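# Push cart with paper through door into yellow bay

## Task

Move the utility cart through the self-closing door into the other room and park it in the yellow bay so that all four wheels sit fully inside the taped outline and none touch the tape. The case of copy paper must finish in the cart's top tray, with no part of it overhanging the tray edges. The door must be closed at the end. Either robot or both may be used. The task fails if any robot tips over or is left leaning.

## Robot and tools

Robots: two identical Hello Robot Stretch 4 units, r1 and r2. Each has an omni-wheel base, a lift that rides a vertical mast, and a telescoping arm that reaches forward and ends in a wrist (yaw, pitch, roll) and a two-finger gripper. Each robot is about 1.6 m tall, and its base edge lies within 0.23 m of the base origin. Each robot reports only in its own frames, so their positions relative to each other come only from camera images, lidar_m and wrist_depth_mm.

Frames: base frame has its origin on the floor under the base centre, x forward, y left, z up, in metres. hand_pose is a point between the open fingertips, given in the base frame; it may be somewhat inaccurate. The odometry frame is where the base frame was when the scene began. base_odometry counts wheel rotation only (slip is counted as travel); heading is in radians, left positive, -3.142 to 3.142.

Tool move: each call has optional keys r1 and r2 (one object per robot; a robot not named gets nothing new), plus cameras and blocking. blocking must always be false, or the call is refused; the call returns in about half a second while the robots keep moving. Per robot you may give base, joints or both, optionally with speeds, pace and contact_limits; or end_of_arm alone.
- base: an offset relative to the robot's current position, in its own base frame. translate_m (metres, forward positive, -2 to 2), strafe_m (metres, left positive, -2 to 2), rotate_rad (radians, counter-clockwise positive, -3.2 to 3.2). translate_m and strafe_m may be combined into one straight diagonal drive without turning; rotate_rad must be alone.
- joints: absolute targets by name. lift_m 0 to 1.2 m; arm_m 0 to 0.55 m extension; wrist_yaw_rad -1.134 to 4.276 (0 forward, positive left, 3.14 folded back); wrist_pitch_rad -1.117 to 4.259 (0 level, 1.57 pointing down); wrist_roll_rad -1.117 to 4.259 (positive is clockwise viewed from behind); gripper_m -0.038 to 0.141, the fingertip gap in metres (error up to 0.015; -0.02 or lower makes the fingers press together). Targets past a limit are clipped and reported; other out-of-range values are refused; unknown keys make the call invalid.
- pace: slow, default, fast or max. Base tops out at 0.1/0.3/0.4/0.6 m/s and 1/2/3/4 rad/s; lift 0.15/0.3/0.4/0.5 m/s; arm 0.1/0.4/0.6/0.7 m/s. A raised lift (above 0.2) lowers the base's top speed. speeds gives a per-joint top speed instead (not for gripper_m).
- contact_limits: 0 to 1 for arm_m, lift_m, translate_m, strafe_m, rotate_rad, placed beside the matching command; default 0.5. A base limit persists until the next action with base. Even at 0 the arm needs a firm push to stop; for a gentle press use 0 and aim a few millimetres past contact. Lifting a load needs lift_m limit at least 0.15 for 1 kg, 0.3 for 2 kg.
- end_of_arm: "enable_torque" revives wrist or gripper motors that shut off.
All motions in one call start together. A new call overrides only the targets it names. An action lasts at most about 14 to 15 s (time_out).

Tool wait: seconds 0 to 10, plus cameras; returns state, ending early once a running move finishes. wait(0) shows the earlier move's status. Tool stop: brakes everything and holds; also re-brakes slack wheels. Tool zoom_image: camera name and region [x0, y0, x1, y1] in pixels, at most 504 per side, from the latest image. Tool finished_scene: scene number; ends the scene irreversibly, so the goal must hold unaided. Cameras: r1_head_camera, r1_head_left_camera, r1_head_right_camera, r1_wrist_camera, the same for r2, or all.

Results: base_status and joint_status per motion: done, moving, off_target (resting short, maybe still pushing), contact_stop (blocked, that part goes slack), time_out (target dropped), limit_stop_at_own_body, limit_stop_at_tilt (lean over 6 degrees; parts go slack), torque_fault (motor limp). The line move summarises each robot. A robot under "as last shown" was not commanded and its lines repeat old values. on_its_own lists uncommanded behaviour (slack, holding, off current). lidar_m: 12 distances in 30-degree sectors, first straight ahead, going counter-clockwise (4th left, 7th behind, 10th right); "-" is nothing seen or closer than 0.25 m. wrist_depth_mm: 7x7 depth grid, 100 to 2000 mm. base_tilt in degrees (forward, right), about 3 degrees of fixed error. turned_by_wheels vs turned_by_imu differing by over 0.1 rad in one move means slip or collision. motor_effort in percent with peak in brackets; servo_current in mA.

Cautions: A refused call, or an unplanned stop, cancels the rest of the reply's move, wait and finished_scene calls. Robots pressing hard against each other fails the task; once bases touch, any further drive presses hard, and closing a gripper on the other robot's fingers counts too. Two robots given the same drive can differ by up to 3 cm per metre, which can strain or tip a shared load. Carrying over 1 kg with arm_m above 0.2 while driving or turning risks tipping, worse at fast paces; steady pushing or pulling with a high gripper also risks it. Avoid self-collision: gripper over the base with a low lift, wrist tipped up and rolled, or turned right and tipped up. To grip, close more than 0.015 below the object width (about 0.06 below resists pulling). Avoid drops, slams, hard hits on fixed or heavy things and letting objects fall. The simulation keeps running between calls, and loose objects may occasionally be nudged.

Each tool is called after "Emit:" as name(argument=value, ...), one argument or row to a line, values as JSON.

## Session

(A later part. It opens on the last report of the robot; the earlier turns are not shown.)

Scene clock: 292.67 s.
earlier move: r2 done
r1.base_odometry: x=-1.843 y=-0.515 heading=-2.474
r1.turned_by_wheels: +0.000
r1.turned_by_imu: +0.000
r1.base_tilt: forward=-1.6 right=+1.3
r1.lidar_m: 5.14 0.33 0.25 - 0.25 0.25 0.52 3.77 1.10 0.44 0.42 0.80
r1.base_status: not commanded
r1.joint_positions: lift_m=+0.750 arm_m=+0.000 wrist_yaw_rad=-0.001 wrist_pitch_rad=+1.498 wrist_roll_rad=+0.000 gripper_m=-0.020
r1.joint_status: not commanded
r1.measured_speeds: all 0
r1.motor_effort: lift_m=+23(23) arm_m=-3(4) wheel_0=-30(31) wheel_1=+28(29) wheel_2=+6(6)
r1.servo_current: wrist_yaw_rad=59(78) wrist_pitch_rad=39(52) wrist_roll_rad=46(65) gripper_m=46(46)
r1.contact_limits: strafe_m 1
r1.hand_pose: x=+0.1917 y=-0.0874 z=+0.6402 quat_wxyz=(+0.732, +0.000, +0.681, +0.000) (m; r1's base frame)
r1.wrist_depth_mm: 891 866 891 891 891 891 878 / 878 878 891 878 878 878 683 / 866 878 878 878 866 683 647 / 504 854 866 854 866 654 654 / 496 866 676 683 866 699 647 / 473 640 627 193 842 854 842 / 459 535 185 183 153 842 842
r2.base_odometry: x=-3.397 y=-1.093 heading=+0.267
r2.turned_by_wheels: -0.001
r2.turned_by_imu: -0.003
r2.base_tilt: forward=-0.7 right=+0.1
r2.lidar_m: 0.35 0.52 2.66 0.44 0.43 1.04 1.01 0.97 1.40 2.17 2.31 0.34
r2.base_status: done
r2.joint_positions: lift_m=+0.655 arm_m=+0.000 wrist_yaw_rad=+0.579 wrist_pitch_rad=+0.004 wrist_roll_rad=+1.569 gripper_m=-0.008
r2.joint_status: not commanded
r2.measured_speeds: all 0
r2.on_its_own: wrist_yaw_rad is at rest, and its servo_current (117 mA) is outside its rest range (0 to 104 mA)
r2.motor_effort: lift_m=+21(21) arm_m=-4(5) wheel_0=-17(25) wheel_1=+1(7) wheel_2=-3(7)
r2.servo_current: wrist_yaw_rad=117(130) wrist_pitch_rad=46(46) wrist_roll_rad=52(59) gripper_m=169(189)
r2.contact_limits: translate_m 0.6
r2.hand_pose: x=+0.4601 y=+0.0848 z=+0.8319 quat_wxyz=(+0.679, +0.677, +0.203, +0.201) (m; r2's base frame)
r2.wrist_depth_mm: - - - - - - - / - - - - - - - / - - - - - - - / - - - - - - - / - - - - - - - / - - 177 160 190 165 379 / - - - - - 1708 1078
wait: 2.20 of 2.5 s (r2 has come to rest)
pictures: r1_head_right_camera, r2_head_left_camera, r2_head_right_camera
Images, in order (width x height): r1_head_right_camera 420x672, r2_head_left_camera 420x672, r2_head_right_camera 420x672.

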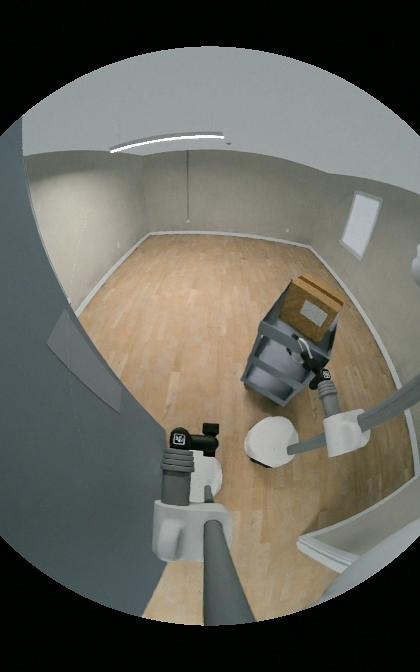

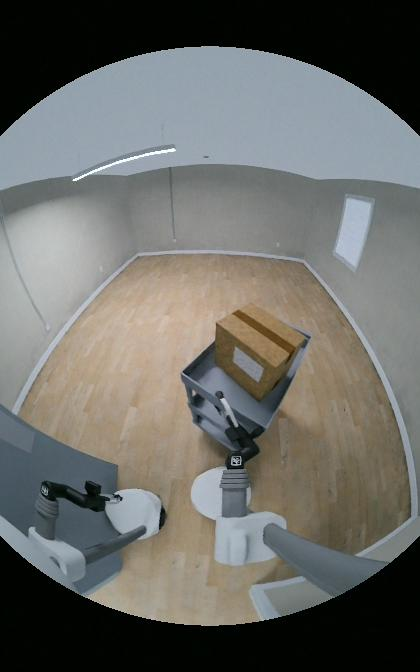

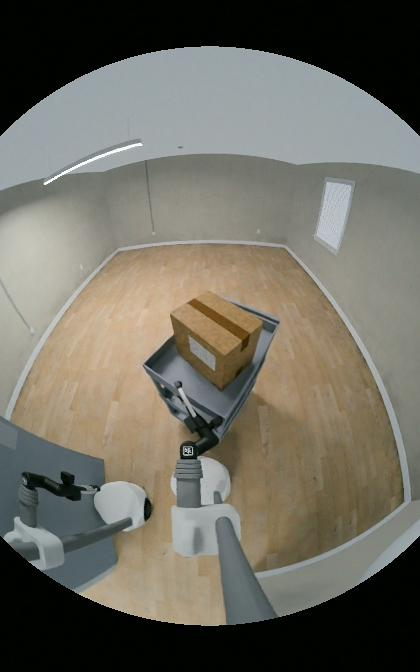

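Emit:
move(
  blocking=false,
  r2={"base":{"translate_m":-0.4,"strafe_m":0.03},"pace":"slow","contact_limits":{"translate_m":0.6}},
)

Emit:
wait(
  seconds=5,
  cameras=["r2_head_right_camera","r2_head_left_camera","r1_head_right_camera","r2_head_camera"],
)

Scene clock: 313.77 s.
move: r2 moving
r1: as last shown
r1.lidar_m: 5.14 0.35 0.25 - 0.25 0.25 0.51 3.78 1.09 0.45 0.43 0.81
r1.motor_effort: lift_m=+23(23) arm_m=-3(4) wheel_0=-30(31) wheel_1=+29(29) wheel_2=+6(6)
r1.servo_current: wrist_yaw_rad=52(59) wrist_pitch_rad=39(46) wrist_roll_rad=33(65) gripper_m=39(52)
r1.contact_limits: strafe_m 1
r1.wrist_depth_mm: 891 891 904 891 891 891 878 / 891 891 878 878 891 891 866 / 878 878 878 878 866 691 654 / 500 878 866 866 866 654 647 / 492 854 676 676 866 691 647 / 480 640 640 192 842 842 842 / 452 530 183 183 153 854 842
r2.base_odometry: x=-3.409 y=-1.095 heading=+0.265
r2.turned_by_wheels: -0.002
r2.turned_by_imu: -0.001
r2.base_tilt: forward=-0.7 right=+0.1
r2.lidar_m: 0.33 0.51 2.64 0.43 0.42 1.05 0.99 0.96 1.39 2.15 2.28 0.33
r2.base_status: translate_m moving; strafe_m moving
r2.joint_positions: lift_m=+0.655 arm_m=+0.000 wrist_yaw_rad=+0.579 wrist_pitch_rad=+0.004 wrist_roll_rad=+1.569 gripper_m=-0.008
r2.joint_status: not commanded
r2.measured_speeds: translate_m=-0.049 strafe_m=+0.004 rotate_rad=+0.001 lift_m=+0.000 arm_m=+0.000 wrist_yaw_rad=+0.000 wrist_pitch_rad=+0.000 wrist_roll_rad=+0.000
r2.motor_effort: lift_m=+21(21) arm_m=-4(4) wheel_0=-13(23) wheel_1=-11(11) wheel_2=+4(5)
r2.servo_current: wrist_yaw_rad=117(130) wrist_pitch_rad=39(52) wrist_roll_rad=52(52) gripper_m=176(182)
r2.contact_limits: translate_m 0.6
r2.hand_pose: x=+0.4601 y=+0.0848 z=+0.8319 quat_wxyz=(+0.679, +0.677, +0.203, +0.201) (m; r2's base frame)
r2.wrist_depth_mm: - - - - - - - / - - - - - - - / - - - - - - - / - - - - - - - / - - - - - - - / - - 176 160 190 164 377 / - - - - - 1661 1078
pictures: none

Scene clock: 318.57 s.
earlier move: r2 done
r1.base_odometry: x=-1.843 y=-0.515 heading=-2.474
r1.turned_by_wheels: +0.000
r1.turned_by_imu: +0.000
r1.base_tilt: forward=-1.6 right=+1.3
r1.lidar_m: 5.12 0.33 0.25 - 0.25 0.25 0.54 3.77 0.38 0.34 0.45 0.41
r1.base_status: not commanded
r1.joint_positions: lift_m=+0.750 arm_m=+0.000 wrist_yaw_rad=-0.001 wrist_pitch_rad=+1.498 wrist_roll_rad=+0.000 gripper_m=-0.020
r1.joint_status: not commanded
r1.measured_speeds: all 0
r1.motor_effort: lift_m=+23(23) arm_m=-4(4) wheel_0=-30(31) wheel_1=+29(29) wheel_2=+6(6)
r1.servo_current: wrist_yaw_rad=39(65) wrist_pitch_rad=46(52) wrist_roll_rad=39(78) gripper_m=46(52)
r1.contact_limits: strafe_m 1
r1.hand_pose: x=+0.1917 y=-0.0874 z=+0.6402 quat_wxyz=(+0.732, +0.000, +0.681, +0.000) (m; r1's base frame)
r1.wrist_depth_mm: 891 891 891 878 891 - - / 891 878 878 878 878 - - / 866 878 878 866 854 - - / 500 854 854 866 866 854 854 / 488 854 668 683 854 854 866 / 477 634 634 192 842 854 661 / 455 530 183 183 153 640 634
r2.base_odometry: x=-3.791 y=-1.170 heading=+0.267
r2.turned_by_wheels: +0.002
r2.turned_by_imu: +0.003
r2.base_tilt: forward=-0.7 right=+0.0
r2.lidar_m: 0.35 0.44 0.38 0.37 0.72 3.57 3.52 0.61 0.80 2.19 2.28 0.34
r2.base_status: done
r2.joint_positions: lift_m=+0.655 arm_m=+0.000 wrist_yaw_rad=+0.602 wrist_pitch_rad=+0.004 wrist_roll_rad=+1.569 gripper_m=-0.008
r2.joint_status: not commanded
r2.measured_speeds: all 0
r2.motor_effort: lift_m=+20(21) arm_m=-4(4) wheel_0=-1(23) wheel_1=-5(11) wheel_2=+8(13)
r2.servo_current: wrist_yaw_rad=46(130) wrist_pitch_rad=46(52) wrist_roll_rad=39(59) gripper_m=176(182)
r2.contact_limits: translate_m 0.6
r2.hand_pose: x=+0.4581 y=+0.0913 z=+0.8319 quat_wxyz=(+0.676, +0.674, +0.211, +0.209) (m; r2's base frame)
r2.wrist_depth_mm: - - - - - - - / 244 - - - - - - / 297 - - - - - - / - 413 - 103 - - 488 / - - 124 126 126 1499 442 / - - 173 163 174 167 - / - - - - 141 359 -
wait: 4.80 of 5 s (r2 has come to rest)
pictures: r1_head_right_camera, r2_head_camera, r2_head_left_camera, r2_head_right_camera
Images, in order (width x height): r1_head_right_camera 420x672, r2_head_camera 420x560, r2_head_left_camera 420x672, r2_head_right_camera 420x672.

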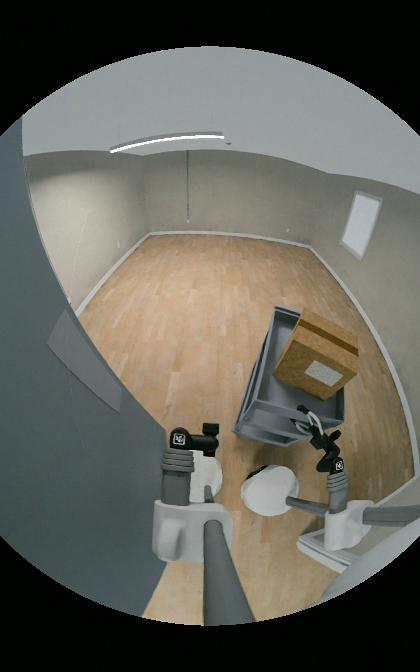

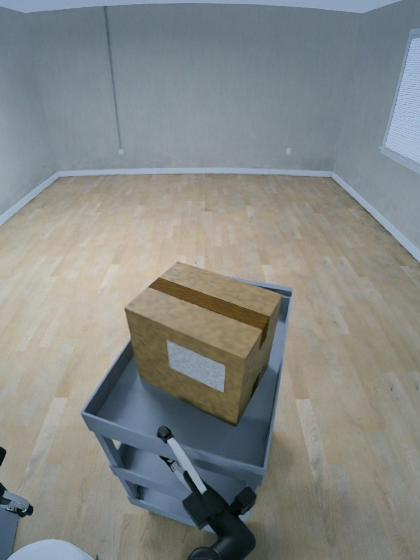

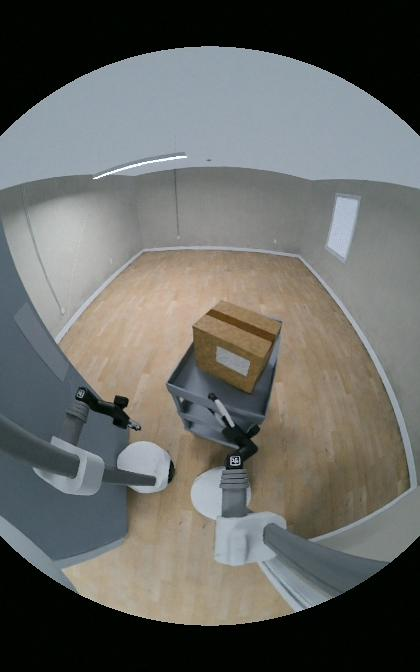

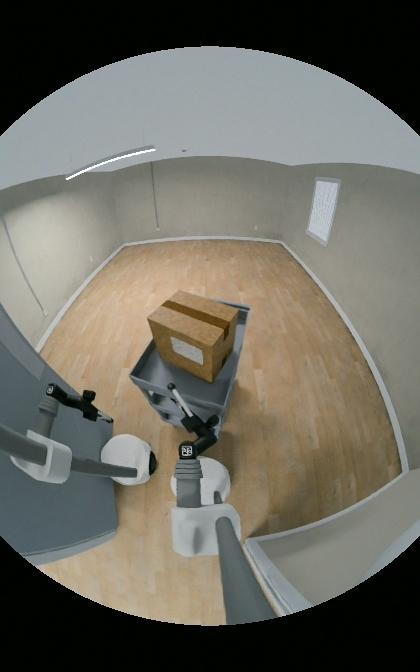

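Emit:
move(
  blocking=false,
  r2={"base":{"translate_m":-0.45},"pace":"slow","contact_limits":{"translate_m":0.6}},
)

Emit:
wait(
  seconds=5.3,
  cameras=["r2_head_right_camera","r2_head_left_camera","r2_head_camera"],
)

Scene clock: 324.30 s.
move: r2 moving
r1: as last shown
r1.lidar_m: 5.13 0.36 0.25 - 0.25 0.25 0.54 3.81 0.37 0.36 0.45 0.40
r1.motor_effort: lift_m=+23(23) arm_m=-3(4) wheel_0=-30(31) wheel_1=+28(28) wheel_2=+6(6)
r1.servo_current: wrist_yaw_rad=39(59) wrist_pitch_rad=39(46) wrist_roll_rad=46(52) gripper_m=39(46)
r1.contact_limits: strafe_m 1
r1.wrist_depth_mm: 878 891 891 891 891 - - / 866 878 878 878 891 - - / 866 866 878 866 866 - - / 500 866 866 878 854 878 866 / 484 854 676 691 854 854 854 / 473 634 634 191 842 842 676 / 455 535 184 183 153 640 634
r2.base_odometry: x=-3.803 y=-1.173 heading=+0.267
r2.turned_by_wheels: +0.000
r2.turned_by_imu: +0.001
r2.base_tilt: forward=-0.7 right=+0.1
r2.lidar_m: 0.37 0.46 0.36 0.37 0.72 3.60 3.52 0.61 0.78 2.17 2.30 0.35
r2.base_status: translate_m moving
r2.joint_positions: lift_m=+0.655 arm_m=+0.000 wrist_yaw_rad=+0.602 wrist_pitch_rad=+0.004 wrist_roll_rad=+1.569 gripper_m=-0.008
r2.joint_status: not commanded
r2.measured_speeds: translate_m=-0.048 strafe_m=+0.000 rotate_rad=+0.001 lift_m=+0.000 arm_m=+0.000 wrist_yaw_rad=+0.000 wrist_pitch_rad=+0.000 wrist_roll_rad=+0.000
r2.motor_effort: lift_m=+20(20) arm_m=-4(4) wheel_0=-2(6) wheel_1=-9(9) wheel_2=+13(14)
r2.servo_current: wrist_yaw_rad=46(52) wrist_pitch_rad=46(46) wrist_roll_rad=39(59) gripper_m=176(176)
r2.contact_limits: translate_m 0.6
r2.hand_pose: x=+0.4581 y=+0.0913 z=+0.8319 quat_wxyz=(+0.676, +0.674, +0.211, +0.209) (m; r2's base frame)
r2.wrist_depth_mm: - - - - - - - / 235 - - - - - - / 298 - - - - - - / - 407 105 106 - - 488 / - - 135 129 132 1464 442 / - - 177 166 175 166 - / - - - - 355 359 -
pictures: none

Scene clock: 329.57 s.
earlier move: r2 done
r1.base_odometry: x=-1.843 y=-0.515 heading=-2.474
r1.turned_by_wheels: +0.000
r1.turned_by_imu: +0.000
r1.base_tilt: forward=-1.6 right=+1.3
r1.lidar_m: 5.14 0.34 0.25 - 0.25 0.25 0.53 0.60 0.25 0.25 0.25 0.34
r1.base_status: not commanded
r1.joint_positions: lift_m=+0.750 arm_m=+0.000 wrist_yaw_rad=-0.001 wrist_pitch_rad=+1.498 wrist_roll_rad=+0.000 gripper_m=-0.020
r1.joint_status: not commanded
r1.measured_speeds: all 0
r1.motor_effort: lift_m=+23(23) arm_m=-4(4) wheel_0=-30(31) wheel_1=+29(29) wheel_2=+6(6)
r1.servo_current: wrist_yaw_rad=52(72) wrist_pitch_rad=39(52) wrist_roll_rad=59(78) gripper_m=46(52)
r1.contact_limits: strafe_m 1
r1.hand_pose: x=+0.1917 y=-0.0874 z=+0.6402 quat_wxyz=(+0.732, +0.000, +0.681, +0.000) (m; r1's base frame)
r1.wrist_depth_mm: 891 891 891 891 904 - - / 891 866 878 878 866 - - / 878 866 866 866 866 - - / 500 854 854 866 878 - - / 488 866 683 676 866 - - / 473 634 647 191 178 - - / 455 539 183 183 153 - -
r2.base_odometry: x=-4.224 y=-1.288 heading=+0.267
r2.turned_by_wheels: +0.000
r2.turned_by_imu: +0.002
r2.base_tilt: forward=-0.7 right=+0.1
r2.lidar_m: 0.40 0.43 0.56 0.66 2.80 3.09 3.05 3.19 0.29 0.44 2.28 0.43
r2.base_status: done
r2.joint_positions: lift_m=+0.655 arm_m=+0.000 wrist_yaw_rad=+0.602 wrist_pitch_rad=+0.004 wrist_roll_rad=+1.571 gripper_m=-0.008
r2.joint_status: not commanded
r2.measured_speeds: all 0
r2.motor_effort: lift_m=+20(20) arm_m=-4(4) wheel_0=+0(8) wheel_1=-5(9) wheel_2=+8(14)
r2.servo_current: wrist_yaw_rad=52(59) wrist_pitch_rad=33(52) wrist_roll_rad=52(59) gripper_m=176(182)
r2.contact_limits: translate_m 0.6
r2.hand_pose: x=+0.4581 y=+0.0913 z=+0.8319 quat_wxyz=(+0.676, +0.675, +0.211, +0.208) (m; r2's base frame)
r2.wrist_depth_mm: 221 221 114 112 112 - - / 247 248 121 119 122 - - / 279 283 129 132 - - - / 325 329 144 146 147 647 - / - 389 165 162 - 1756 - / - - 181 179 175 166 - / - 151 634 - - - -
wait: 5.27 of 5.3 s (r2 has come to rest)
pictures: r2_head_camera, r2_head_left_camera, r2_head_right_camera
Images, in order (width x height): r2_head_camera 420x560, r2_head_left_camera 420x672, r2_head_right_camera 420x672.

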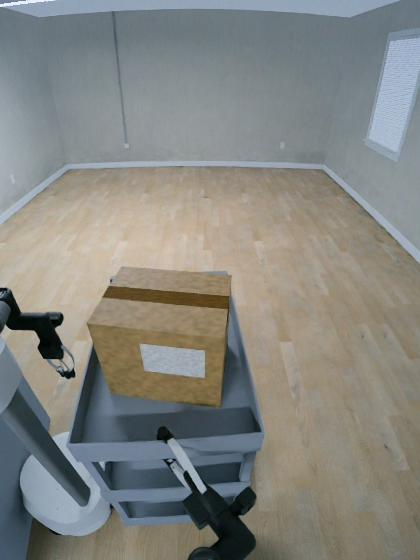

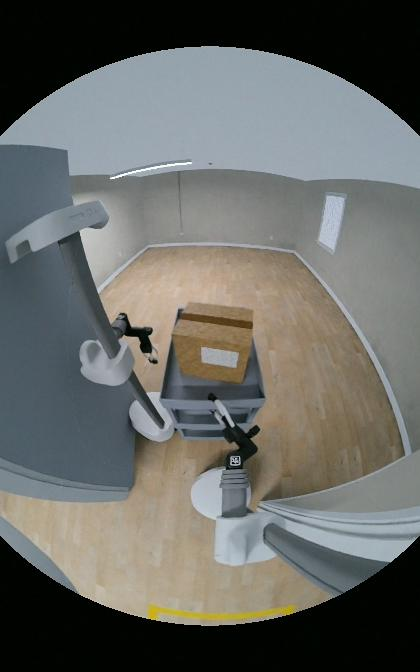

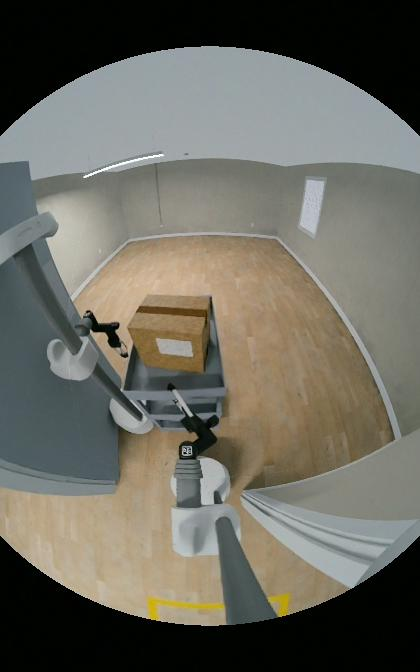

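Emit:
move(
  blocking=false,
  r2={"base":{"strafe_m":0.05},"pace":"slow","contact_limits":{"strafe_m":0.5}},
)

Emit:
wait(
  seconds=1.2,
)

Emit:
move(
  blocking=false,
  r2={"base":{"translate_m":-0.35},"pace":"slow","contact_limits":{"translate_m":0.6}},
)

Emit:
wait(
  seconds=4.3,
  cameras=["r2_head_right_camera","r2_head_left_camera","r2_head_camera"],
)

Scene clock: 337.67 s.
move: r2 moving
r1: as last shown
r1.lidar_m: 5.13 0.35 0.25 - 0.25 0.25 0.50 0.58 0.25 0.25 0.25 0.32
r1.motor_effort: lift_m=+23(23) arm_m=-3(4) wheel_0=-30(31) wheel_1=+28(29) wheel_2=+6(6)
r1.servo_current: wrist_yaw_rad=46(65) wrist_pitch_rad=39(46) wrist_roll_rad=65(65) gripper_m=46(46)
r1.contact_limits: strafe_m 1
r1.wrist_depth_mm: 891 891 891 891 878 - - / 878 891 878 878 878 - - / 866 866 866 854 866 - - / 500 854 866 866 854 - - / 492 866 676 691 854 - - / 477 634 640 191 179 - - / 455 539 183 183 143 - -
r2.base_odometry: x=-4.228 y=-1.275 heading=+0.267
r2.turned_by_wheels: +0.000
r2.turned_by_imu: +0.000
r2.base_tilt: forward=-0.7 right=+0.1
r2.lidar_m: 0.36 0.42 0.59 0.65 0.75 3.10 3.05 3.19 0.33 0.36 2.29 0.42
r2.base_status: strafe_m moving
r2.joint_positions: lift_m=+0.655 arm_m=+0.000 wrist_yaw_rad=+0.599 wrist_pitch_rad=+0.004 wrist_roll_rad=+1.571 gripper_m=-0.008
r2.joint_status: not commanded
r2.measured_speeds: translate_m=+0.000 strafe_m=+0.056 rotate_rad=-0.003 lift_m=+0.000 arm_m=+0.000 wrist_yaw_rad=-0.031 wrist_pitch_rad=+0.000 wrist_roll_rad=+0.000
r2.motor_effort: lift_m=+20(20) arm_m=-4(4) wheel_0=-10(10) wheel_1=+8(10) wheel_2=+1(6)
r2.servo_current: wrist_yaw_rad=46(46) wrist_pitch_rad=39(52) wrist_roll_rad=46(52) gripper_m=163(176)
r2.contact_limits: strafe_m 0.5
r2.hand_pose: x=+0.4584 y=+0.0904 z=+0.8319 quat_wxyz=(+0.676, +0.675, +0.210, +0.207) (m; r2's base frame)
r2.wrist_depth_mm: 223 224 116 114 114 - - / 248 249 125 122 125 - - / 279 285 133 135 136 - - / 324 327 146 148 - 661 - / - 384 166 164 - 1756 - / - - 179 180 178 166 - / - 917 634 - - - -
pictures: none

Scene clock: 338.77 s.
earlier move: r2 done
r1.base_odometry: x=-1.843 y=-0.515 heading=-2.474
r1.turned_by_wheels: +0.000
r1.turned_by_imu: +0.000
r1.base_tilt: forward=-1.5 right=+1.3
r1.lidar_m: 5.14 0.32 0.25 - 0.25 0.25 0.51 0.57 0.25 0.25 0.25 0.28
r1.base_status: not commanded
r1.joint_positions: lift_m=+0.750 arm_m=+0.000 wrist_yaw_rad=-0.001 wrist_pitch_rad=+1.498 wrist_roll_rad=+0.000 gripper_m=-0.020
r1.joint_status: not commanded
r1.measured_speeds: all 0
r1.motor_effort: lift_m=+23(23) arm_m=-3(4) wheel_0=-30(31) wheel_1=+28(29) wheel_2=+6(6)
r1.servo_current: wrist_yaw_rad=65(65) wrist_pitch_rad=39(52) wrist_roll_rad=26(65) gripper_m=39(52)
r1.contact_limits: strafe_m 1
r1.hand_pose: x=+0.1917 y=-0.0874 z=+0.6402 quat_wxyz=(+0.732, +0.000, +0.681, +0.000) (m; r1's base frame)
r1.wrist_depth_mm: 891 891 891 891 904 - - / 891 866 866 891 878 - - / 866 878 866 866 866 - - / 500 854 854 854 866 - - / 492 866 676 683 854 - - / 473 627 634 193 169 - - / 455 535 183 183 143 - -
r2.base_odometry: x=-4.238 y=-1.241 heading=+0.267
r2.turned_by_wheels: +0.000
r2.turned_by_imu: +0.000
r2.base_tilt: forward=-0.7 right=+0.1
r2.lidar_m: 0.40 0.41 0.55 0.62 0.70 3.12 3.04 3.20 0.34 0.35 2.31 0.39
r2.base_status: done
r2.joint_positions: lift_m=+0.655 arm_m=+0.000 wrist_yaw_rad=+0.593 wrist_pitch_rad=+0.004 wrist_roll_rad=+1.571 gripper_m=-0.008
r2.joint_status: not commanded
r2.measured_speeds: all 0
r2.motor_effort: lift_m=+20(20) arm_m=-4(4) wheel_0=-8(15) wheel_1=+5(10) wheel_2=-2(6)
r2.servo_current: wrist_yaw_rad=59(65) wrist_pitch_rad=46(52) wrist_roll_rad=46(59) gripper_m=163(176)
r2.contact_limits: strafe_m 0.5
r2.hand_pose: x=+0.4589 y=+0.0888 z=+0.8319 quat_wxyz=(+0.677, +0.676, +0.208, +0.205) (m; r2's base frame)
r2.wrist_depth_mm: 220 214 107 108 108 - - / 244 241 117 115 118 - - / 279 283 126 129 - - - / 329 330 142 144 144 640 - / - 402 159 160 - 1708 - / - - 179 179 178 164 - / - 152 591 - - - -
wait: 1.10 of 1.2 s (r2 has come to rest)
pictures: none

Scene clock: 339.27 s.
move: r2 moving
r1: as last shown
r1.base_tilt: forward=-1.6 right=+1.3
r1.lidar_m: 5.13 0.34 0.25 - 0.25 0.25 0.50 0.59 0.25 0.25 0.25 0.30
r1.servo_current: wrist_yaw_rad=59(65) wrist_pitch_rad=46(46) wrist_roll_rad=39(59) gripper_m=46(46)
r1.contact_limits: strafe_m 1
r1.wrist_depth_mm: 891 891 878 878 878 - - / 866 878 878 878 866 - - / 866 866 878 878 866 - - / 500 854 866 854 854 - - / 492 854 668 683 842 - - / 473 640 634 191 178 - - / 455 535 183 183 143 - -
r2.base_odometry: x=-4.249 y=-1.244 heading=+0.267
r2.turned_by_wheels: +0.000
r2.turned_by_imu: +0.000
r2.base_tilt: forward=-0.6 right=+0.1
r2.lidar_m: 0.39 0.43 0.59 0.61 0.69 3.10 3.04 3.16 0.33 0.37 2.35 0.42
r2.base_status: translate_m moving
r2.joint_positions: lift_m=+0.655 arm_m=+0.000 wrist_yaw_rad=+0.596 wrist_pitch_rad=+0.004 wrist_roll_rad=+1.571 gripper_m=-0.008
r2.joint_status: not commanded
r2.measured_speeds: translate_m=-0.050 strafe_m=+0.001 rotate_rad=+0.001 lift_m=+0.000 arm_m=+0.000 wrist_yaw_rad=+0.044 wrist_pitch_rad=+0.000 wrist_roll_rad=+0.000
r2.motor_effort: lift_m=+20(20) arm_m=-3(4) wheel_0=-8(12) wheel_1=-11(11) wheel_2=+12(14)
r2.servo_current: wrist_yaw_rad=52(65) wrist_pitch_rad=46(46) wrist_roll_rad=46(65) gripper_m=156(163)
r2.contact_limits: translate_m 0.6
r2.hand_pose: x=+0.4587 y=+0.0895 z=+0.8319 quat_wxyz=(+0.676, +0.676, +0.209, +0.206) (m; r2's base frame)
r2.wrist_depth_mm: 220 215 107 106 107 - - / 244 240 115 114 119 - - / 279 285 125 128 - - - / 330 334 141 145 144 640 - / - 402 163 161 - 1661 - / - 178 179 179 178 167 - / - - 597 - - - -
pictures: none

Scene clock: 343.57 s.
earlier move: r2 done
r1.base_odometry: x=-1.843 y=-0.515 heading=-2.474
r1.turned_by_wheels: +0.000
r1.turned_by_imu: +0.000
r1.base_tilt: forward=-1.6 right=+1.3
r1.lidar_m: 5.16 0.34 0.25 - 0.25 0.25 0.51 0.29 0.25 0.25 0.25 3.99
r1.base_status: not commanded
r1.joint_positions: lift_m=+0.750 arm_m=+0.000 wrist_yaw_rad=-0.001 wrist_pitch_rad=+1.498 wrist_roll_rad=+0.000 gripper_m=-0.020
r1.joint_status: not commanded
r1.measured_speeds: all 0
r1.motor_effort: lift_m=+23(23) arm_m=-4(4) wheel_0=-28(31) wheel_1=+28(29) wheel_2=+6(6)
r1.servo_current: wrist_yaw_rad=65(78) wrist_pitch_rad=46(52) wrist_roll_rad=46(72) gripper_m=46(52)
r1.contact_limits: strafe_m 1
r1.hand_pose: x=+0.1917 y=-0.0874 z=+0.6402 quat_wxyz=(+0.732, +0.000, +0.681, +0.000) (m; r1's base frame)
r1.wrist_depth_mm: 891 878 878 878 878 878 878 / 891 878 878 891 878 878 878 / 866 878 866 878 878 866 866 / 500 866 866 854 854 866 866 / 492 854 668 676 854 854 842 / 477 647 634 192 179 - - / 455 535 184 183 143 - -
r2.base_odometry: x=-4.575 y=-1.333 heading=+0.267
r2.turned_by_wheels: +0.000
r2.turned_by_imu: +0.002
r2.base_tilt: forward=-0.7 right=+0.0
r2.lidar_m: 0.40 0.43 0.68 0.67 2.71 2.78 2.68 2.83 2.24 0.42 0.35 0.42
r2.base_status: done
r2.joint_positions: lift_m=+0.655 arm_m=+0.000 wrist_yaw_rad=+0.604 wrist_pitch_rad=+0.004 wrist_roll_rad=+1.571 gripper_m=-0.008
r2.joint_status: not commanded
r2.measured_speeds: all 0
r2.motor_effort: lift_m=+20(20) arm_m=-4(4) wheel_0=-1(12) wheel_1=-6(11) wheel_2=+10(15)
r2.servo_current: wrist_yaw_rad=46(65) wrist_pitch_rad=46(52) wrist_roll_rad=59(65) gripper_m=156(163)
r2.contact_limits: translate_m 0.6
r2.hand_pose: x=+0.4580 y=+0.0917 z=+0.8319 quat_wxyz=(+0.675, +0.675, +0.212, +0.209) (m; r2's base frame)
r2.wrist_depth_mm: 219 217 104 105 106 - - / 243 241 112 113 118 - - / 281 282 124 127 - - - / 327 330 140 144 - 640 - / 683 387 158 159 - 707 - / - 164 180 177 178 160 - / - - - - - - -
wait: 4.30 s; at rest by 4.27 s
pictures: r2_head_camera, r2_head_left_camera, r2_head_right_camera
Images, in order (width x height): r2_head_camera 420x560, r2_head_left_camera 420x672, r2_head_right_camera 420x672.

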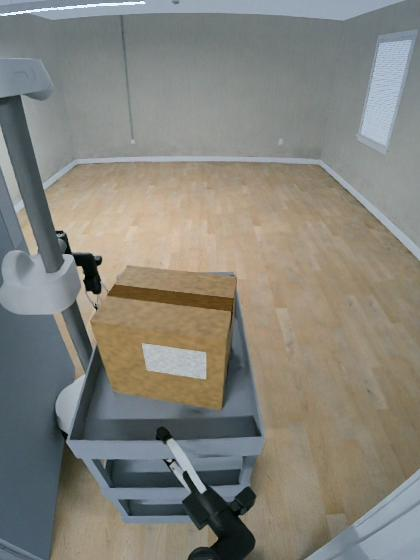

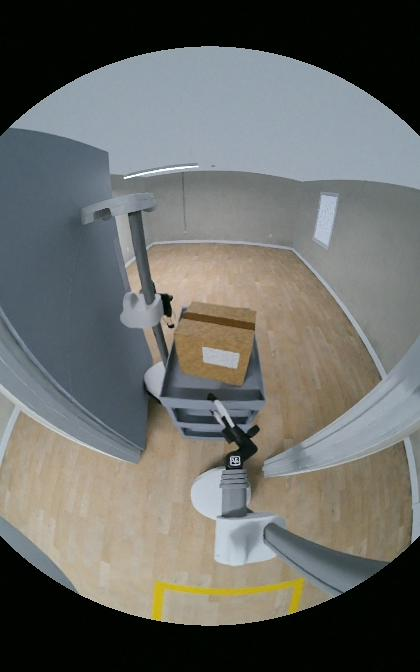

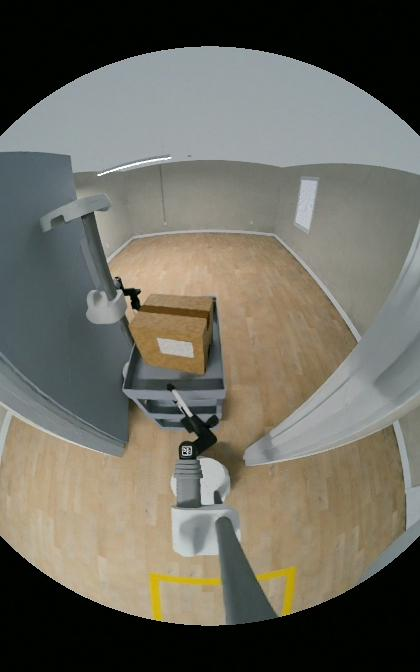

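Emit:
move(
  blocking=false,
  r2={"base":{"translate_m":-0.6},"pace":"slow","contact_limits":{"translate_m":0.6}},
)

Emit:
wait(
  seconds=7,
  cameras=["r2_head_right_camera","r2_head_left_camera","r2_head_camera"],
)

Scene clock: 352.70 s.
move: r2 moving
r1: as last shown
r1.lidar_m: 5.13 0.35 0.25 - 0.25 0.25 0.50 0.29 0.25 0.25 0.25 3.99
r1.motor_effort: lift_m=+23(23) arm_m=-4(4) wheel_0=-29(29) wheel_1=+28(28) wheel_2=+6(6)
r1.servo_current: wrist_yaw_rad=39(65) wrist_pitch_rad=39(46) wrist_roll_rad=59(59) gripper_m=46(46)
r1.contact_limits: strafe_m 1
r1.wrist_depth_mm: 891 891 878 878 891 891 891 / 866 854 878 878 878 878 866 / 866 866 866 866 854 878 866 / 504 854 854 866 866 854 854 / 488 854 668 683 866 854 866 / 473 640 634 193 179 - - / 452 535 184 183 143 - -
r2.base_odometry: x=-4.587 y=-1.336 heading=+0.268
r2.turned_by_wheels: +0.001
r2.turned_by_imu: +0.001
r2.base_tilt: forward=-0.6 right=+0.1
r2.lidar_m: 0.40 0.42 0.70 0.71 2.71 2.74 2.66 2.82 2.27 0.48 0.37 0.43
r2.base_status: translate_m moving
r2.joint_positions: lift_m=+0.655 arm_m=+0.000 wrist_yaw_rad=+0.604 wrist_pitch_rad=+0.004 wrist_roll_rad=+1.571 gripper_m=-0.008
r2.joint_status: not commanded
r2.measured_speeds: translate_m=-0.048 strafe_m=+0.000 rotate_rad=+0.000 lift_m=+0.000 arm_m=+0.000 wrist_yaw_rad=+0.000 wrist_pitch_rad=+0.000 wrist_roll_rad=+0.000
r2.motor_effort: lift_m=+20(20) arm_m=-4(4) wheel_0=-2(4) wheel_1=-7(9) wheel_2=+15(15)
r2.servo_current: wrist_yaw_rad=46(52) wrist_pitch_rad=46(46) wrist_roll_rad=46(52) gripper_m=156(163)
r2.contact_limits: translate_m 0.6
r2.hand_pose: x=+0.4580 y=+0.0917 z=+0.8319 quat_wxyz=(+0.675, +0.675, +0.212, +0.209) (m; r2's base frame)
r2.wrist_depth_mm: 220 217 107 106 107 - - / 244 242 115 114 119 - - / 279 285 125 128 - - - / 329 334 141 145 144 640 - / 683 387 159 160 - - - / - 164 179 178 178 159 - / - - - - - - -
pictures: none

Scene clock: 359.47 s.
earlier move: r2 done
r1.base_odometry: x=-1.843 y=-0.515 heading=-2.474
r1.turned_by_wheels: +0.000
r1.turned_by_imu: +0.000
r1.base_tilt: forward=-1.6 right=+1.3
r1.lidar_m: 5.14 0.34 0.25 - 0.25 0.25 0.52 0.46 0.61 2.76 2.89 3.99
r1.base_status: not commanded
r1.joint_positions: lift_m=+0.750 arm_m=+0.000 wrist_yaw_rad=-0.001 wrist_pitch_rad=+1.498 wrist_roll_rad=+0.000 gripper_m=-0.020
r1.joint_status: not commanded
r1.measured_speeds: all 0
r1.motor_effort: lift_m=+23(23) arm_m=-4(4) wheel_0=-29(30) wheel_1=+28(28) wheel_2=+6(6)
r1.servo_current: wrist_yaw_rad=33(65) wrist_pitch_rad=39(52) wrist_roll_rad=46(78) gripper_m=46(52)
r1.contact_limits: strafe_m 1
r1.hand_pose: x=+0.1917 y=-0.0874 z=+0.6402 quat_wxyz=(+0.732, +0.000, +0.681, +0.000) (m; r1's base frame)
r1.wrist_depth_mm: 891 878 904 891 891 891 878 / 866 878 878 878 878 866 878 / 878 866 854 891 878 866 866 / 496 854 854 866 854 866 854 / 488 831 676 683 854 866 854 / 473 640 640 193 854 854 842 / 459 535 184 183 153 842 842
r2.base_odometry: x=-5.153 y=-1.491 heading=+0.267
r2.turned_by_wheels: +0.000
r2.turned_by_imu: +0.002
r2.base_tilt: forward=-0.7 right=+0.1
r2.lidar_m: 0.40 0.42 1.09 2.58 2.74 2.15 2.07 2.19 2.22 2.15 0.99 0.42
r2.base_status: done
r2.joint_positions: lift_m=+0.655 arm_m=+0.000 wrist_yaw_rad=+0.604 wrist_pitch_rad=+0.004 wrist_roll_rad=+1.571 gripper_m=-0.008
r2.joint_status: not commanded
r2.measured_speeds: all 0
r2.motor_effort: lift_m=+20(21) arm_m=-4(4) wheel_0=-3(7) wheel_1=-6(9) wheel_2=+9(16)
r2.servo_current: wrist_yaw_rad=52(65) wrist_pitch_rad=39(52) wrist_roll_rad=39(65) gripper_m=156(163)
r2.contact_limits: translate_m 0.6
r2.hand_pose: x=+0.4580 y=+0.0917 z=+0.8319 quat_wxyz=(+0.675, +0.675, +0.212, +0.209) (m; r2's base frame)
r2.wrist_depth_mm: 222 220 108 110 110 - - / 245 244 118 117 120 - - / 281 283 128 131 - - - / 325 329 143 145 146 - - / - 392 163 162 - - - / - 164 179 178 178 165 - / - - - - - - -
wait: 6.77 of 7 s (r2 has come to rest)
pictures: r2_head_camera, r2_head_left_camera, r2_head_right_camera
Images, in order (width x height): r2_head_camera 420x560, r2_head_left_camera 420x672, r2_head_right_camera 420x672.

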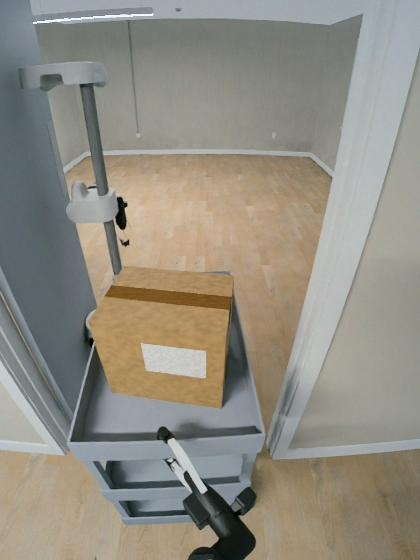

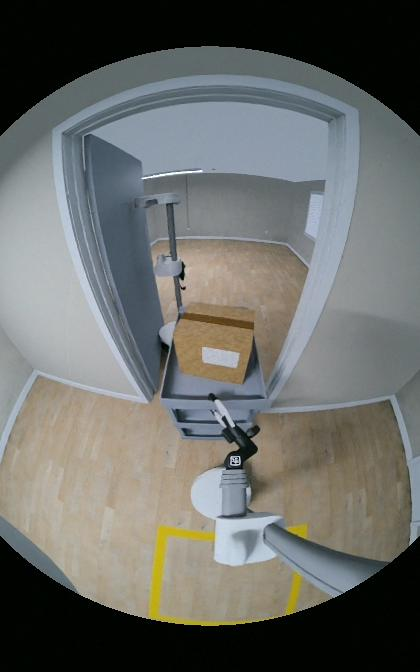

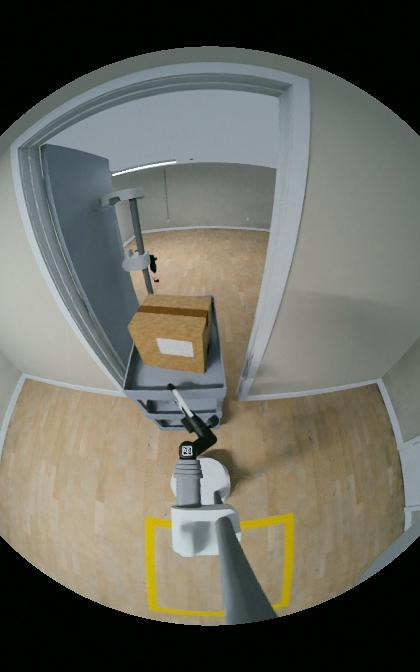

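Emit:
move(
  blocking=false,
  r2={"base":{"translate_m":-0.6,"strafe_m":-0.05},"pace":"slow","contact_limits":{"translate_m":0.6}},
)

Emit:
wait(
  seconds=7,
  cameras=["r2_head_right_camera","r2_head_camera"],
)

Scene clock: 374.87 s.
move: r2 moving
r1: as last shown
r1.lidar_m: 5.12 0.32 0.25 - 0.25 0.25 0.51 0.48 0.64 2.76 2.88 3.99
r1.motor_effort: lift_m=+23(23) arm_m=-3(4) wheel_0=-28(29) wheel_1=+28(28) wheel_2=+6(6)
r1.servo_current: wrist_yaw_rad=59(65) wrist_pitch_rad=39(52) wrist_roll_rad=46(65) gripper_m=46(46)
r1.contact_limits: strafe_m 1
r1.wrist_depth_mm: 891 878 891 891 891 878 878 / 891 878 866 891 878 878 878 / 878 878 866 866 866 878 866 / 500 854 878 878 866 866 878 / 492 866 668 683 842 854 866 / 473 640 640 193 854 854 842 / 455 535 183 183 153 842 842
r2.base_odometry: x=-5.165 y=-1.495 heading=+0.268
r2.turned_by_wheels: +0.000
r2.turned_by_imu: +0.001
r2.base_tilt: forward=-0.7 right=+0.1
r2.lidar_m: 0.40 0.43 1.12 2.58 2.72 2.14 2.07 2.19 2.20 2.15 1.02 0.43
r2.base_status: translate_m moving; strafe_m moving
r2.joint_positions: lift_m=+0.655 arm_m=+0.000 wrist_yaw_rad=+0.604 wrist_pitch_rad=+0.004 wrist_roll_rad=+1.571 gripper_m=-0.008
r2.joint_status: not commanded
r2.measured_speeds: translate_m=-0.048 strafe_m=-0.004 rotate_rad=+0.003 lift_m=+0.000 arm_m=+0.000 wrist_yaw_rad=+0.000 wrist_pitch_rad=+0.000 wrist_roll_rad=+0.000
r2.motor_effort: lift_m=+20(20) arm_m=-4(4) wheel_0=-3(6) wheel_1=-7(10) wheel_2=+14(16)
r2.servo_current: wrist_yaw_rad=59(59) wrist_pitch_rad=46(46) wrist_roll_rad=52(59) gripper_m=156(163)
r2.contact_limits: translate_m 0.6
r2.hand_pose: x=+0.4580 y=+0.0917 z=+0.8319 quat_wxyz=(+0.675, +0.675, +0.212, +0.209) (m; r2's base frame)
r2.wrist_depth_mm: 223 220 110 110 110 - - / 246 247 119 118 120 - - / 279 282 128 131 - - - / 327 329 143 145 146 - - / - 394 164 161 - - - / - 164 179 179 178 166 - / - - - - - - -
pictures: none

Scene clock: 381.67 s.
earlier move: r2 done
r1.base_odometry: x=-1.843 y=-0.515 heading=-2.474
r1.turned_by_wheels: +0.000
r1.turned_by_imu: +0.000
r1.base_tilt: forward=-1.6 right=+1.3
r1.lidar_m: 5.13 0.34 0.25 - 0.25 0.25 0.51 1.09 1.10 2.75 2.88 3.98
r1.base_status: not commanded
r1.joint_positions: lift_m=+0.750 arm_m=+0.000 wrist_yaw_rad=-0.001 wrist_pitch_rad=+1.498 wrist_roll_rad=+0.000 gripper_m=-0.020
r1.joint_status: not commanded
r1.measured_speeds: all 0
r1.motor_effort: lift_m=+23(23) arm_m=-3(4) wheel_0=-29(29) wheel_1=+28(28) wheel_2=+6(6)
r1.servo_current: wrist_yaw_rad=39(72) wrist_pitch_rad=46(59) wrist_roll_rad=46(72) gripper_m=33(52)
r1.contact_limits: strafe_m 1
r1.hand_pose: x=+0.1917 y=-0.0874 z=+0.6402 quat_wxyz=(+0.732, +0.000, +0.681, +0.000) (m; r1's base frame)
r1.wrist_depth_mm: 904 891 904 891 878 891 878 / 866 878 878 866 878 878 891 / 878 878 866 878 866 866 866 / 504 878 866 866 878 854 878 / 492 854 676 691 854 854 842 / 473 634 640 192 854 854 842 / 455 530 183 183 153 854 842
r2.base_odometry: x=-5.718 y=-1.698 heading=+0.268
r2.turned_by_wheels: +0.000
r2.turned_by_imu: +0.004
r2.base_tilt: forward=-0.7 right=+0.0
r2.lidar_m: 0.41 0.42 1.99 2.64 2.04 1.52 1.47 1.55 2.12 2.06 1.81 0.47
r2.base_status: done
r2.joint_positions: lift_m=+0.655 arm_m=+0.000 wrist_yaw_rad=+0.605 wrist_pitch_rad=+0.004 wrist_roll_rad=+1.571 gripper_m=-0.008
r2.joint_status: not commanded
r2.measured_speeds: all 0
r2.motor_effort: lift_m=+20(21) arm_m=-4(4) wheel_0=+2(8) wheel_1=-5(10) wheel_2=+11(16)
r2.servo_current: wrist_yaw_rad=46(65) wrist_pitch_rad=39(52) wrist_roll_rad=46(72) gripper_m=156(169)
r2.contact_limits: translate_m 0.6
r2.hand_pose: x=+0.4579 y=+0.0921 z=+0.8319 quat_wxyz=(+0.675, +0.675, +0.212, +0.209) (m; r2's base frame)
r2.wrist_depth_mm: 229 230 120 121 122 - - / 252 254 131 130 - - - / 279 283 139 140 142 - - / 320 322 151 152 - - - / 362 370 167 167 - - - / - 179 180 180 178 166 - / - - - - - 1618 -
wait: 6.80 of 7 s (r2 has come to rest)
pictures: r2_head_camera, r2_head_right_camera
Images, in order (width x height): r2_head_camera 420x560, r2_head_right_camera 420x672.

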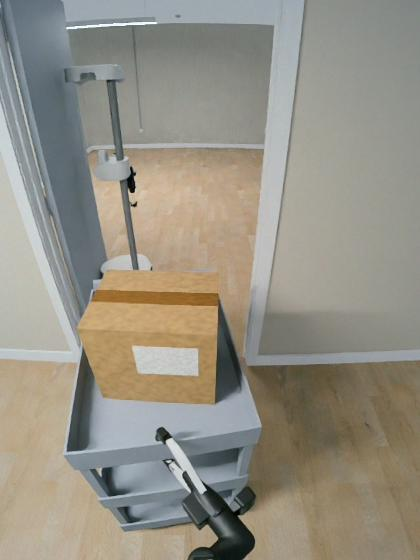

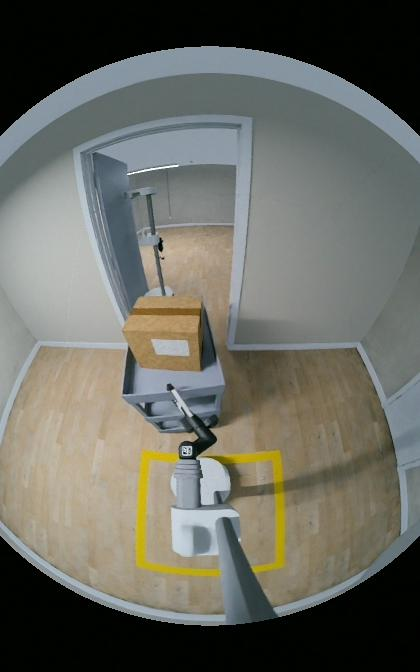

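Emit:
move(
  blocking=false,
  r2={"base":{"translate_m":-0.5,"strafe_m":-0.15},"pace":"slow","contact_limits":{"translate_m":0.6}},
)

Emit:
wait(
  seconds=6.2,
  cameras=["r2_head_right_camera","r2_head_left_camera","r2_head_camera"],
)

Scene clock: 386.70 s.
move: r2 moving
r1: as last shown
r1.lidar_m: 5.15 0.33 0.25 - 0.25 0.25 0.49 1.12 1.11 2.74 2.87 3.98
r1.motor_effort: lift_m=+23(23) arm_m=-4(4) wheel_0=-29(29) wheel_1=+28(28) wheel_2=+6(6)
r1.servo_current: wrist_yaw_rad=46(59) wrist_pitch_rad=46(46) wrist_roll_rad=59(65) gripper_m=46(46)
r1.contact_limits: strafe_m 1
r1.wrist_depth_mm: 878 878 891 891 878 878 904 / 866 866 878 866 878 891 891 / 866 878 878 866 866 866 878 / 504 866 866 878 854 854 866 / 488 842 676 683 842 854 854 / 473 640 634 192 854 854 842 / 455 535 183 183 153 842 842
r2.base_odometry: x=-5.729 y=-1.705 heading=+0.268
r2.turned_by_wheels: +0.001
r2.turned_by_imu: +0.001
r2.base_tilt: forward=-0.7 right=+0.0
r2.lidar_m: 0.41 0.42 1.99 2.65 2.05 1.53 1.47 1.57 2.15 2.04 1.79 0.43
r2.base_status: translate_m moving; strafe_m moving
r2.joint_positions: lift_m=+0.655 arm_m=+0.000 wrist_yaw_rad=+0.606 wrist_pitch_rad=+0.004 wrist_roll_rad=+1.571 gripper_m=-0.008
r2.joint_status: not commanded
r2.measured_speeds: translate_m=-0.048 strafe_m=-0.014 rotate_rad=-0.001 lift_m=+0.000 arm_m=+0.000 wrist_yaw_rad=+0.000 wrist_pitch_rad=+0.000 wrist_roll_rad=+0.000
r2.motor_effort: lift_m=+20(20) arm_m=-4(4) wheel_0=+2(5) wheel_1=-8(8) wheel_2=+15(17)
r2.servo_current: wrist_yaw_rad=46(59) wrist_pitch_rad=46(46) wrist_roll_rad=46(59) gripper_m=156(163)
r2.contact_limits: translate_m 0.6
r2.hand_pose: x=+0.4578 y=+0.0923 z=+0.8319 quat_wxyz=(+0.675, +0.675, +0.212, +0.210) (m; r2's base frame)
r2.wrist_depth_mm: 229 230 122 122 122 - - / 251 254 132 130 - - - / 281 285 139 141 142 - - / 319 320 152 153 - - - / 359 373 168 167 - - - / - 178 180 180 178 167 - / - - - - - 1618 -
pictures: none

Scene clock: 392.67 s.
earlier move: r2 done
r1.base_odometry: x=-1.843 y=-0.515 heading=-2.474
r1.turned_by_wheels: +0.000
r1.turned_by_imu: +0.000
r1.base_tilt: forward=-1.6 right=+1.3
r1.lidar_m: 5.13 0.33 0.25 - 0.25 0.25 0.48 1.61 1.10 2.75 2.88 3.98
r1.base_status: not commanded
r1.joint_positions: lift_m=+0.750 arm_m=+0.000 wrist_yaw_rad=-0.001 wrist_pitch_rad=+1.498 wrist_roll_rad=+0.000 gripper_m=-0.020
r1.joint_status: not commanded
r1.measured_speeds: all 0
r1.motor_effort: lift_m=+23(23) arm_m=-3(4) wheel_0=-29(29) wheel_1=+28(29) wheel_2=+6(6)
r1.servo_current: wrist_yaw_rad=39(72) wrist_pitch_rad=39(59) wrist_roll_rad=39(65) gripper_m=46(52)
r1.contact_limits: strafe_m 1
r1.hand_pose: x=+0.1917 y=-0.0874 z=+0.6402 quat_wxyz=(+0.732, +0.000, +0.681, +0.000) (m; r1's base frame)
r1.wrist_depth_mm: 878 878 891 891 878 878 878 / 878 878 878 854 866 891 878 / 878 866 866 854 878 878 878 / 504 866 866 866 854 866 854 / 492 854 668 683 866 854 854 / 477 640 627 192 866 854 866 / 455 535 184 183 153 854 842
r2.base_odometry: x=-6.160 y=-1.975 heading=+0.268
r2.turned_by_wheels: +0.000
r2.turned_by_imu: +0.003
r2.base_tilt: forward=-0.6 right=+0.0
r2.lidar_m: 0.42 0.40 2.73 2.82 1.41 1.01 0.98 1.05 1.48 1.88 2.03 1.86
r2.base_status: done
r2.joint_positions: lift_m=+0.655 arm_m=+0.000 wrist_yaw_rad=+0.606 wrist_pitch_rad=+0.004 wrist_roll_rad=+1.571 gripper_m=-0.008
r2.joint_status: not commanded
r2.measured_speeds: all 0
r2.motor_effort: lift_m=+20(20) arm_m=-4(4) wheel_0=+1(6) wheel_1=-4(9) wheel_2=+10(17)
r2.servo_current: wrist_yaw_rad=52(72) wrist_pitch_rad=39(52) wrist_roll_rad=46(65) gripper_m=156(163)
r2.contact_limits: translate_m 0.6
r2.hand_pose: x=+0.4577 y=+0.0924 z=+0.8319 quat_wxyz=(+0.675, +0.675, +0.212, +0.210) (m; r2's base frame)
r2.wrist_depth_mm: - - 155 155 - 1499 - / 278 278 160 160 - 732 - / 291 294 167 165 - 732 - / 312 315 173 172 - - - / 342 338 179 179 - 778 - / - 355 182 184 178 166 - / - - 397 - - 1618 -
wait: 5.97 of 6.2 s (r2 has come to rest)
pictures: r2_head_camera, r2_head_left_camera, r2_head_right_camera
Images, in order (width x height): r2_head_camera 420x560, r2_head_left_camera 420x672, r2_head_right_camera 420x672.

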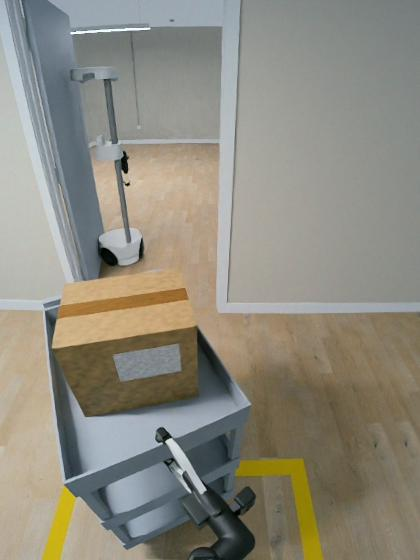

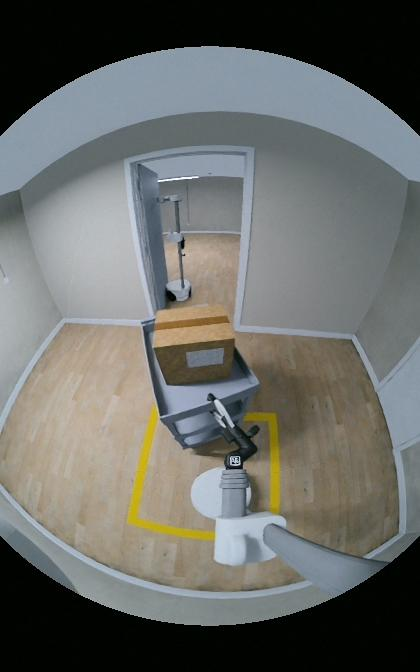

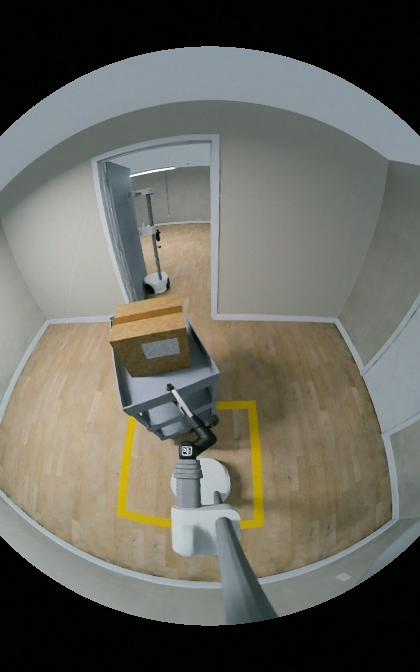

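Emit:
move(
  blocking=false,
  r2={"base":{"translate_m":-0.4},"pace":"slow","contact_limits":{"translate_m":0.6}},
)

Emit:
wait(
  seconds=5,
  cameras=["r2_head_right_camera","r2_head_left_camera","r2_head_camera"],
)

Scene clock: 400.73 s.
move: r2 moving
r1: as last shown
r1.lidar_m: 5.14 0.32 0.25 - 0.25 0.25 0.51 1.62 1.08 2.74 2.90 3.99
r1.motor_effort: lift_m=+23(23) arm_m=-3(4) wheel_0=-29(29) wheel_1=+28(28) wheel_2=+6(6)
r1.servo_current: wrist_yaw_rad=46(52) wrist_pitch_rad=39(46) wrist_roll_rad=52(59) gripper_m=46(46)
r1.contact_limits: strafe_m 1
r1.wrist_depth_mm: 878 891 891 891 878 891 904 / 878 878 878 854 878 891 866 / 878 878 866 866 878 866 878 / 504 866 866 854 878 866 878 / 488 854 676 683 842 866 854 / 469 640 634 192 842 842 854 / 455 539 184 183 153 842 842
r2.base_odometry: x=-6.172 y=-1.978 heading=+0.269
r2.turned_by_wheels: +0.000
r2.turned_by_imu: +0.001
r2.base_tilt: forward=-0.6 right=+0.0
r2.lidar_m: 0.43 0.38 2.71 2.83 1.35 0.99 0.96 1.04 1.48 1.89 2.02 1.87
r2.base_status: translate_m moving
r2.joint_positions: lift_m=+0.655 arm_m=+0.000 wrist_yaw_rad=+0.606 wrist_pitch_rad=+0.004 wrist_roll_rad=+1.571 gripper_m=-0.008
r2.joint_status: not commanded
r2.measured_speeds: translate_m=-0.047 strafe_m=+0.000 rotate_rad=+0.001 lift_m=+0.000 arm_m=+0.000 wrist_yaw_rad=+0.000 wrist_pitch_rad=+0.000 wrist_roll_rad=+0.000
r2.motor_effort: lift_m=+20(20) arm_m=-4(4) wheel_0=-3(7) wheel_1=-6(7) wheel_2=+13(15)
r2.servo_current: wrist_yaw_rad=59(59) wrist_pitch_rad=46(46) wrist_roll_rad=52(52) gripper_m=156(156)
r2.contact_limits: translate_m 0.6
r2.hand_pose: x=+0.4577 y=+0.0924 z=+0.8319 quat_wxyz=(+0.675, +0.675, +0.212, +0.210) (m; r2's base frame)
r2.wrist_depth_mm: - - 157 157 - 1576 - / 278 279 161 162 - - - / 293 294 167 167 - 732 - / 315 315 173 173 - - - / 343 340 179 179 - 778 - / - 355 182 184 179 167 - / - - 397 - - 1661 -
pictures: none

Scene clock: 405.50 s.
earlier move: r2 done
r1.base_odometry: x=-1.843 y=-0.515 heading=-2.474
r1.turned_by_wheels: +0.000
r1.turned_by_imu: +0.000
r1.base_tilt: forward=-1.6 right=+1.3
r1.lidar_m: 5.14 0.35 0.25 - 0.25 0.25 0.51 2.01 1.12 2.75 2.88 4.00
r1.base_status: not commanded
r1.joint_positions: lift_m=+0.750 arm_m=+0.000 wrist_yaw_rad=-0.001 wrist_pitch_rad=+1.498 wrist_roll_rad=+0.000 gripper_m=-0.020
r1.joint_status: not commanded
r1.measured_speeds: all 0
r1.motor_effort: lift_m=+23(23) arm_m=-4(4) wheel_0=-29(29) wheel_1=+28(28) wheel_2=+6(6)
r1.servo_current: wrist_yaw_rad=72(72) wrist_pitch_rad=39(52) wrist_roll_rad=59(72) gripper_m=46(52)
r1.contact_limits: strafe_m 1
r1.hand_pose: x=+0.1917 y=-0.0874 z=+0.6402 quat_wxyz=(+0.732, +0.000, +0.681, +0.000) (m; r1's base frame)
r1.wrist_depth_mm: 891 878 878 878 891 878 878 / 891 878 878 891 866 878 866 / 866 878 866 891 866 878 878 / 500 854 854 866 878 878 866 / 488 866 668 683 854 866 866 / 473 640 634 193 854 866 854 / 455 530 184 183 153 831 842
r2.base_odometry: x=-6.546 y=-2.081 heading=+0.268
r2.turned_by_wheels: -0.001
r2.turned_by_imu: -0.002
r2.base_tilt: forward=-0.7 right=+0.1
r2.lidar_m: 0.40 0.37 2.94 2.02 0.83 0.63 0.58 0.65 0.92 1.91 2.02 2.26
r2.base_status: done
r2.joint_positions: lift_m=+0.655 arm_m=+0.000 wrist_yaw_rad=+0.596 wrist_pitch_rad=+0.004 wrist_roll_rad=+1.571 gripper_m=-0.008
r2.joint_status: not commanded
r2.measured_speeds: all 0
r2.motor_effort: lift_m=+20(20) arm_m=-4(4) wheel_0=-10(15) wheel_1=-5(9) wheel_2=+5(15)
r2.servo_current: wrist_yaw_rad=46(65) wrist_pitch_rad=46(52) wrist_roll_rad=39(65) gripper_m=150(163)
r2.contact_limits: translate_m 0.6
r2.hand_pose: x=+0.4586 y=+0.0896 z=+0.8318 quat_wxyz=(+0.676, +0.676, +0.209, +0.206) (m; r2's base frame)
r2.wrist_depth_mm: 1756 - 166 166 - 1576 - / 289 289 169 170 - - - / 298 300 175 173 - - - / 314 315 178 178 - - - / 340 334 182 181 - - - / 370 177 183 - 180 159 - / - 384 382 - - 1618 -
wait: 4.77 of 5 s (r2 has come to rest)
pictures: r2_head_camera, r2_head_left_camera, r2_head_right_camera
Images, in order (width x height): r2_head_camera 420x560, r2_head_left_camera 420x672, r2_head_right_camera 420x672.

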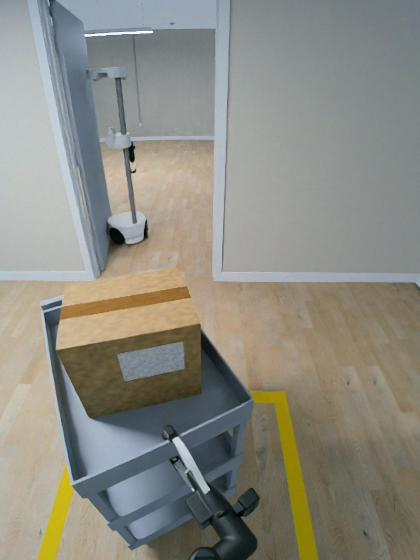

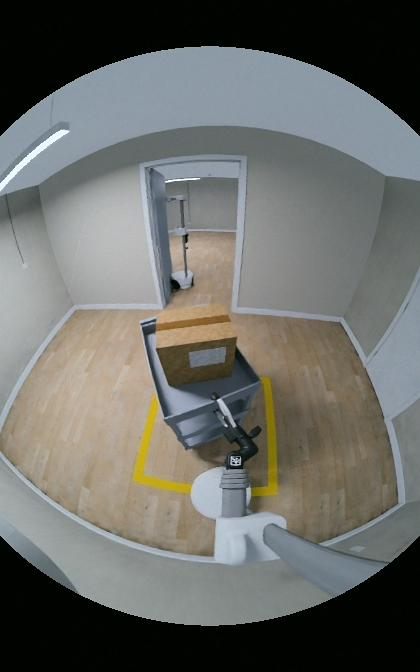

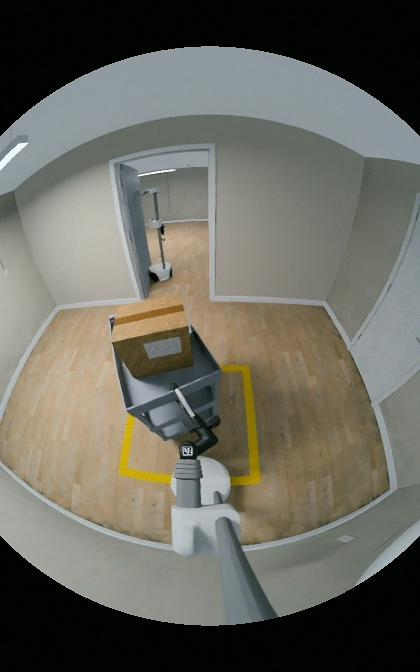

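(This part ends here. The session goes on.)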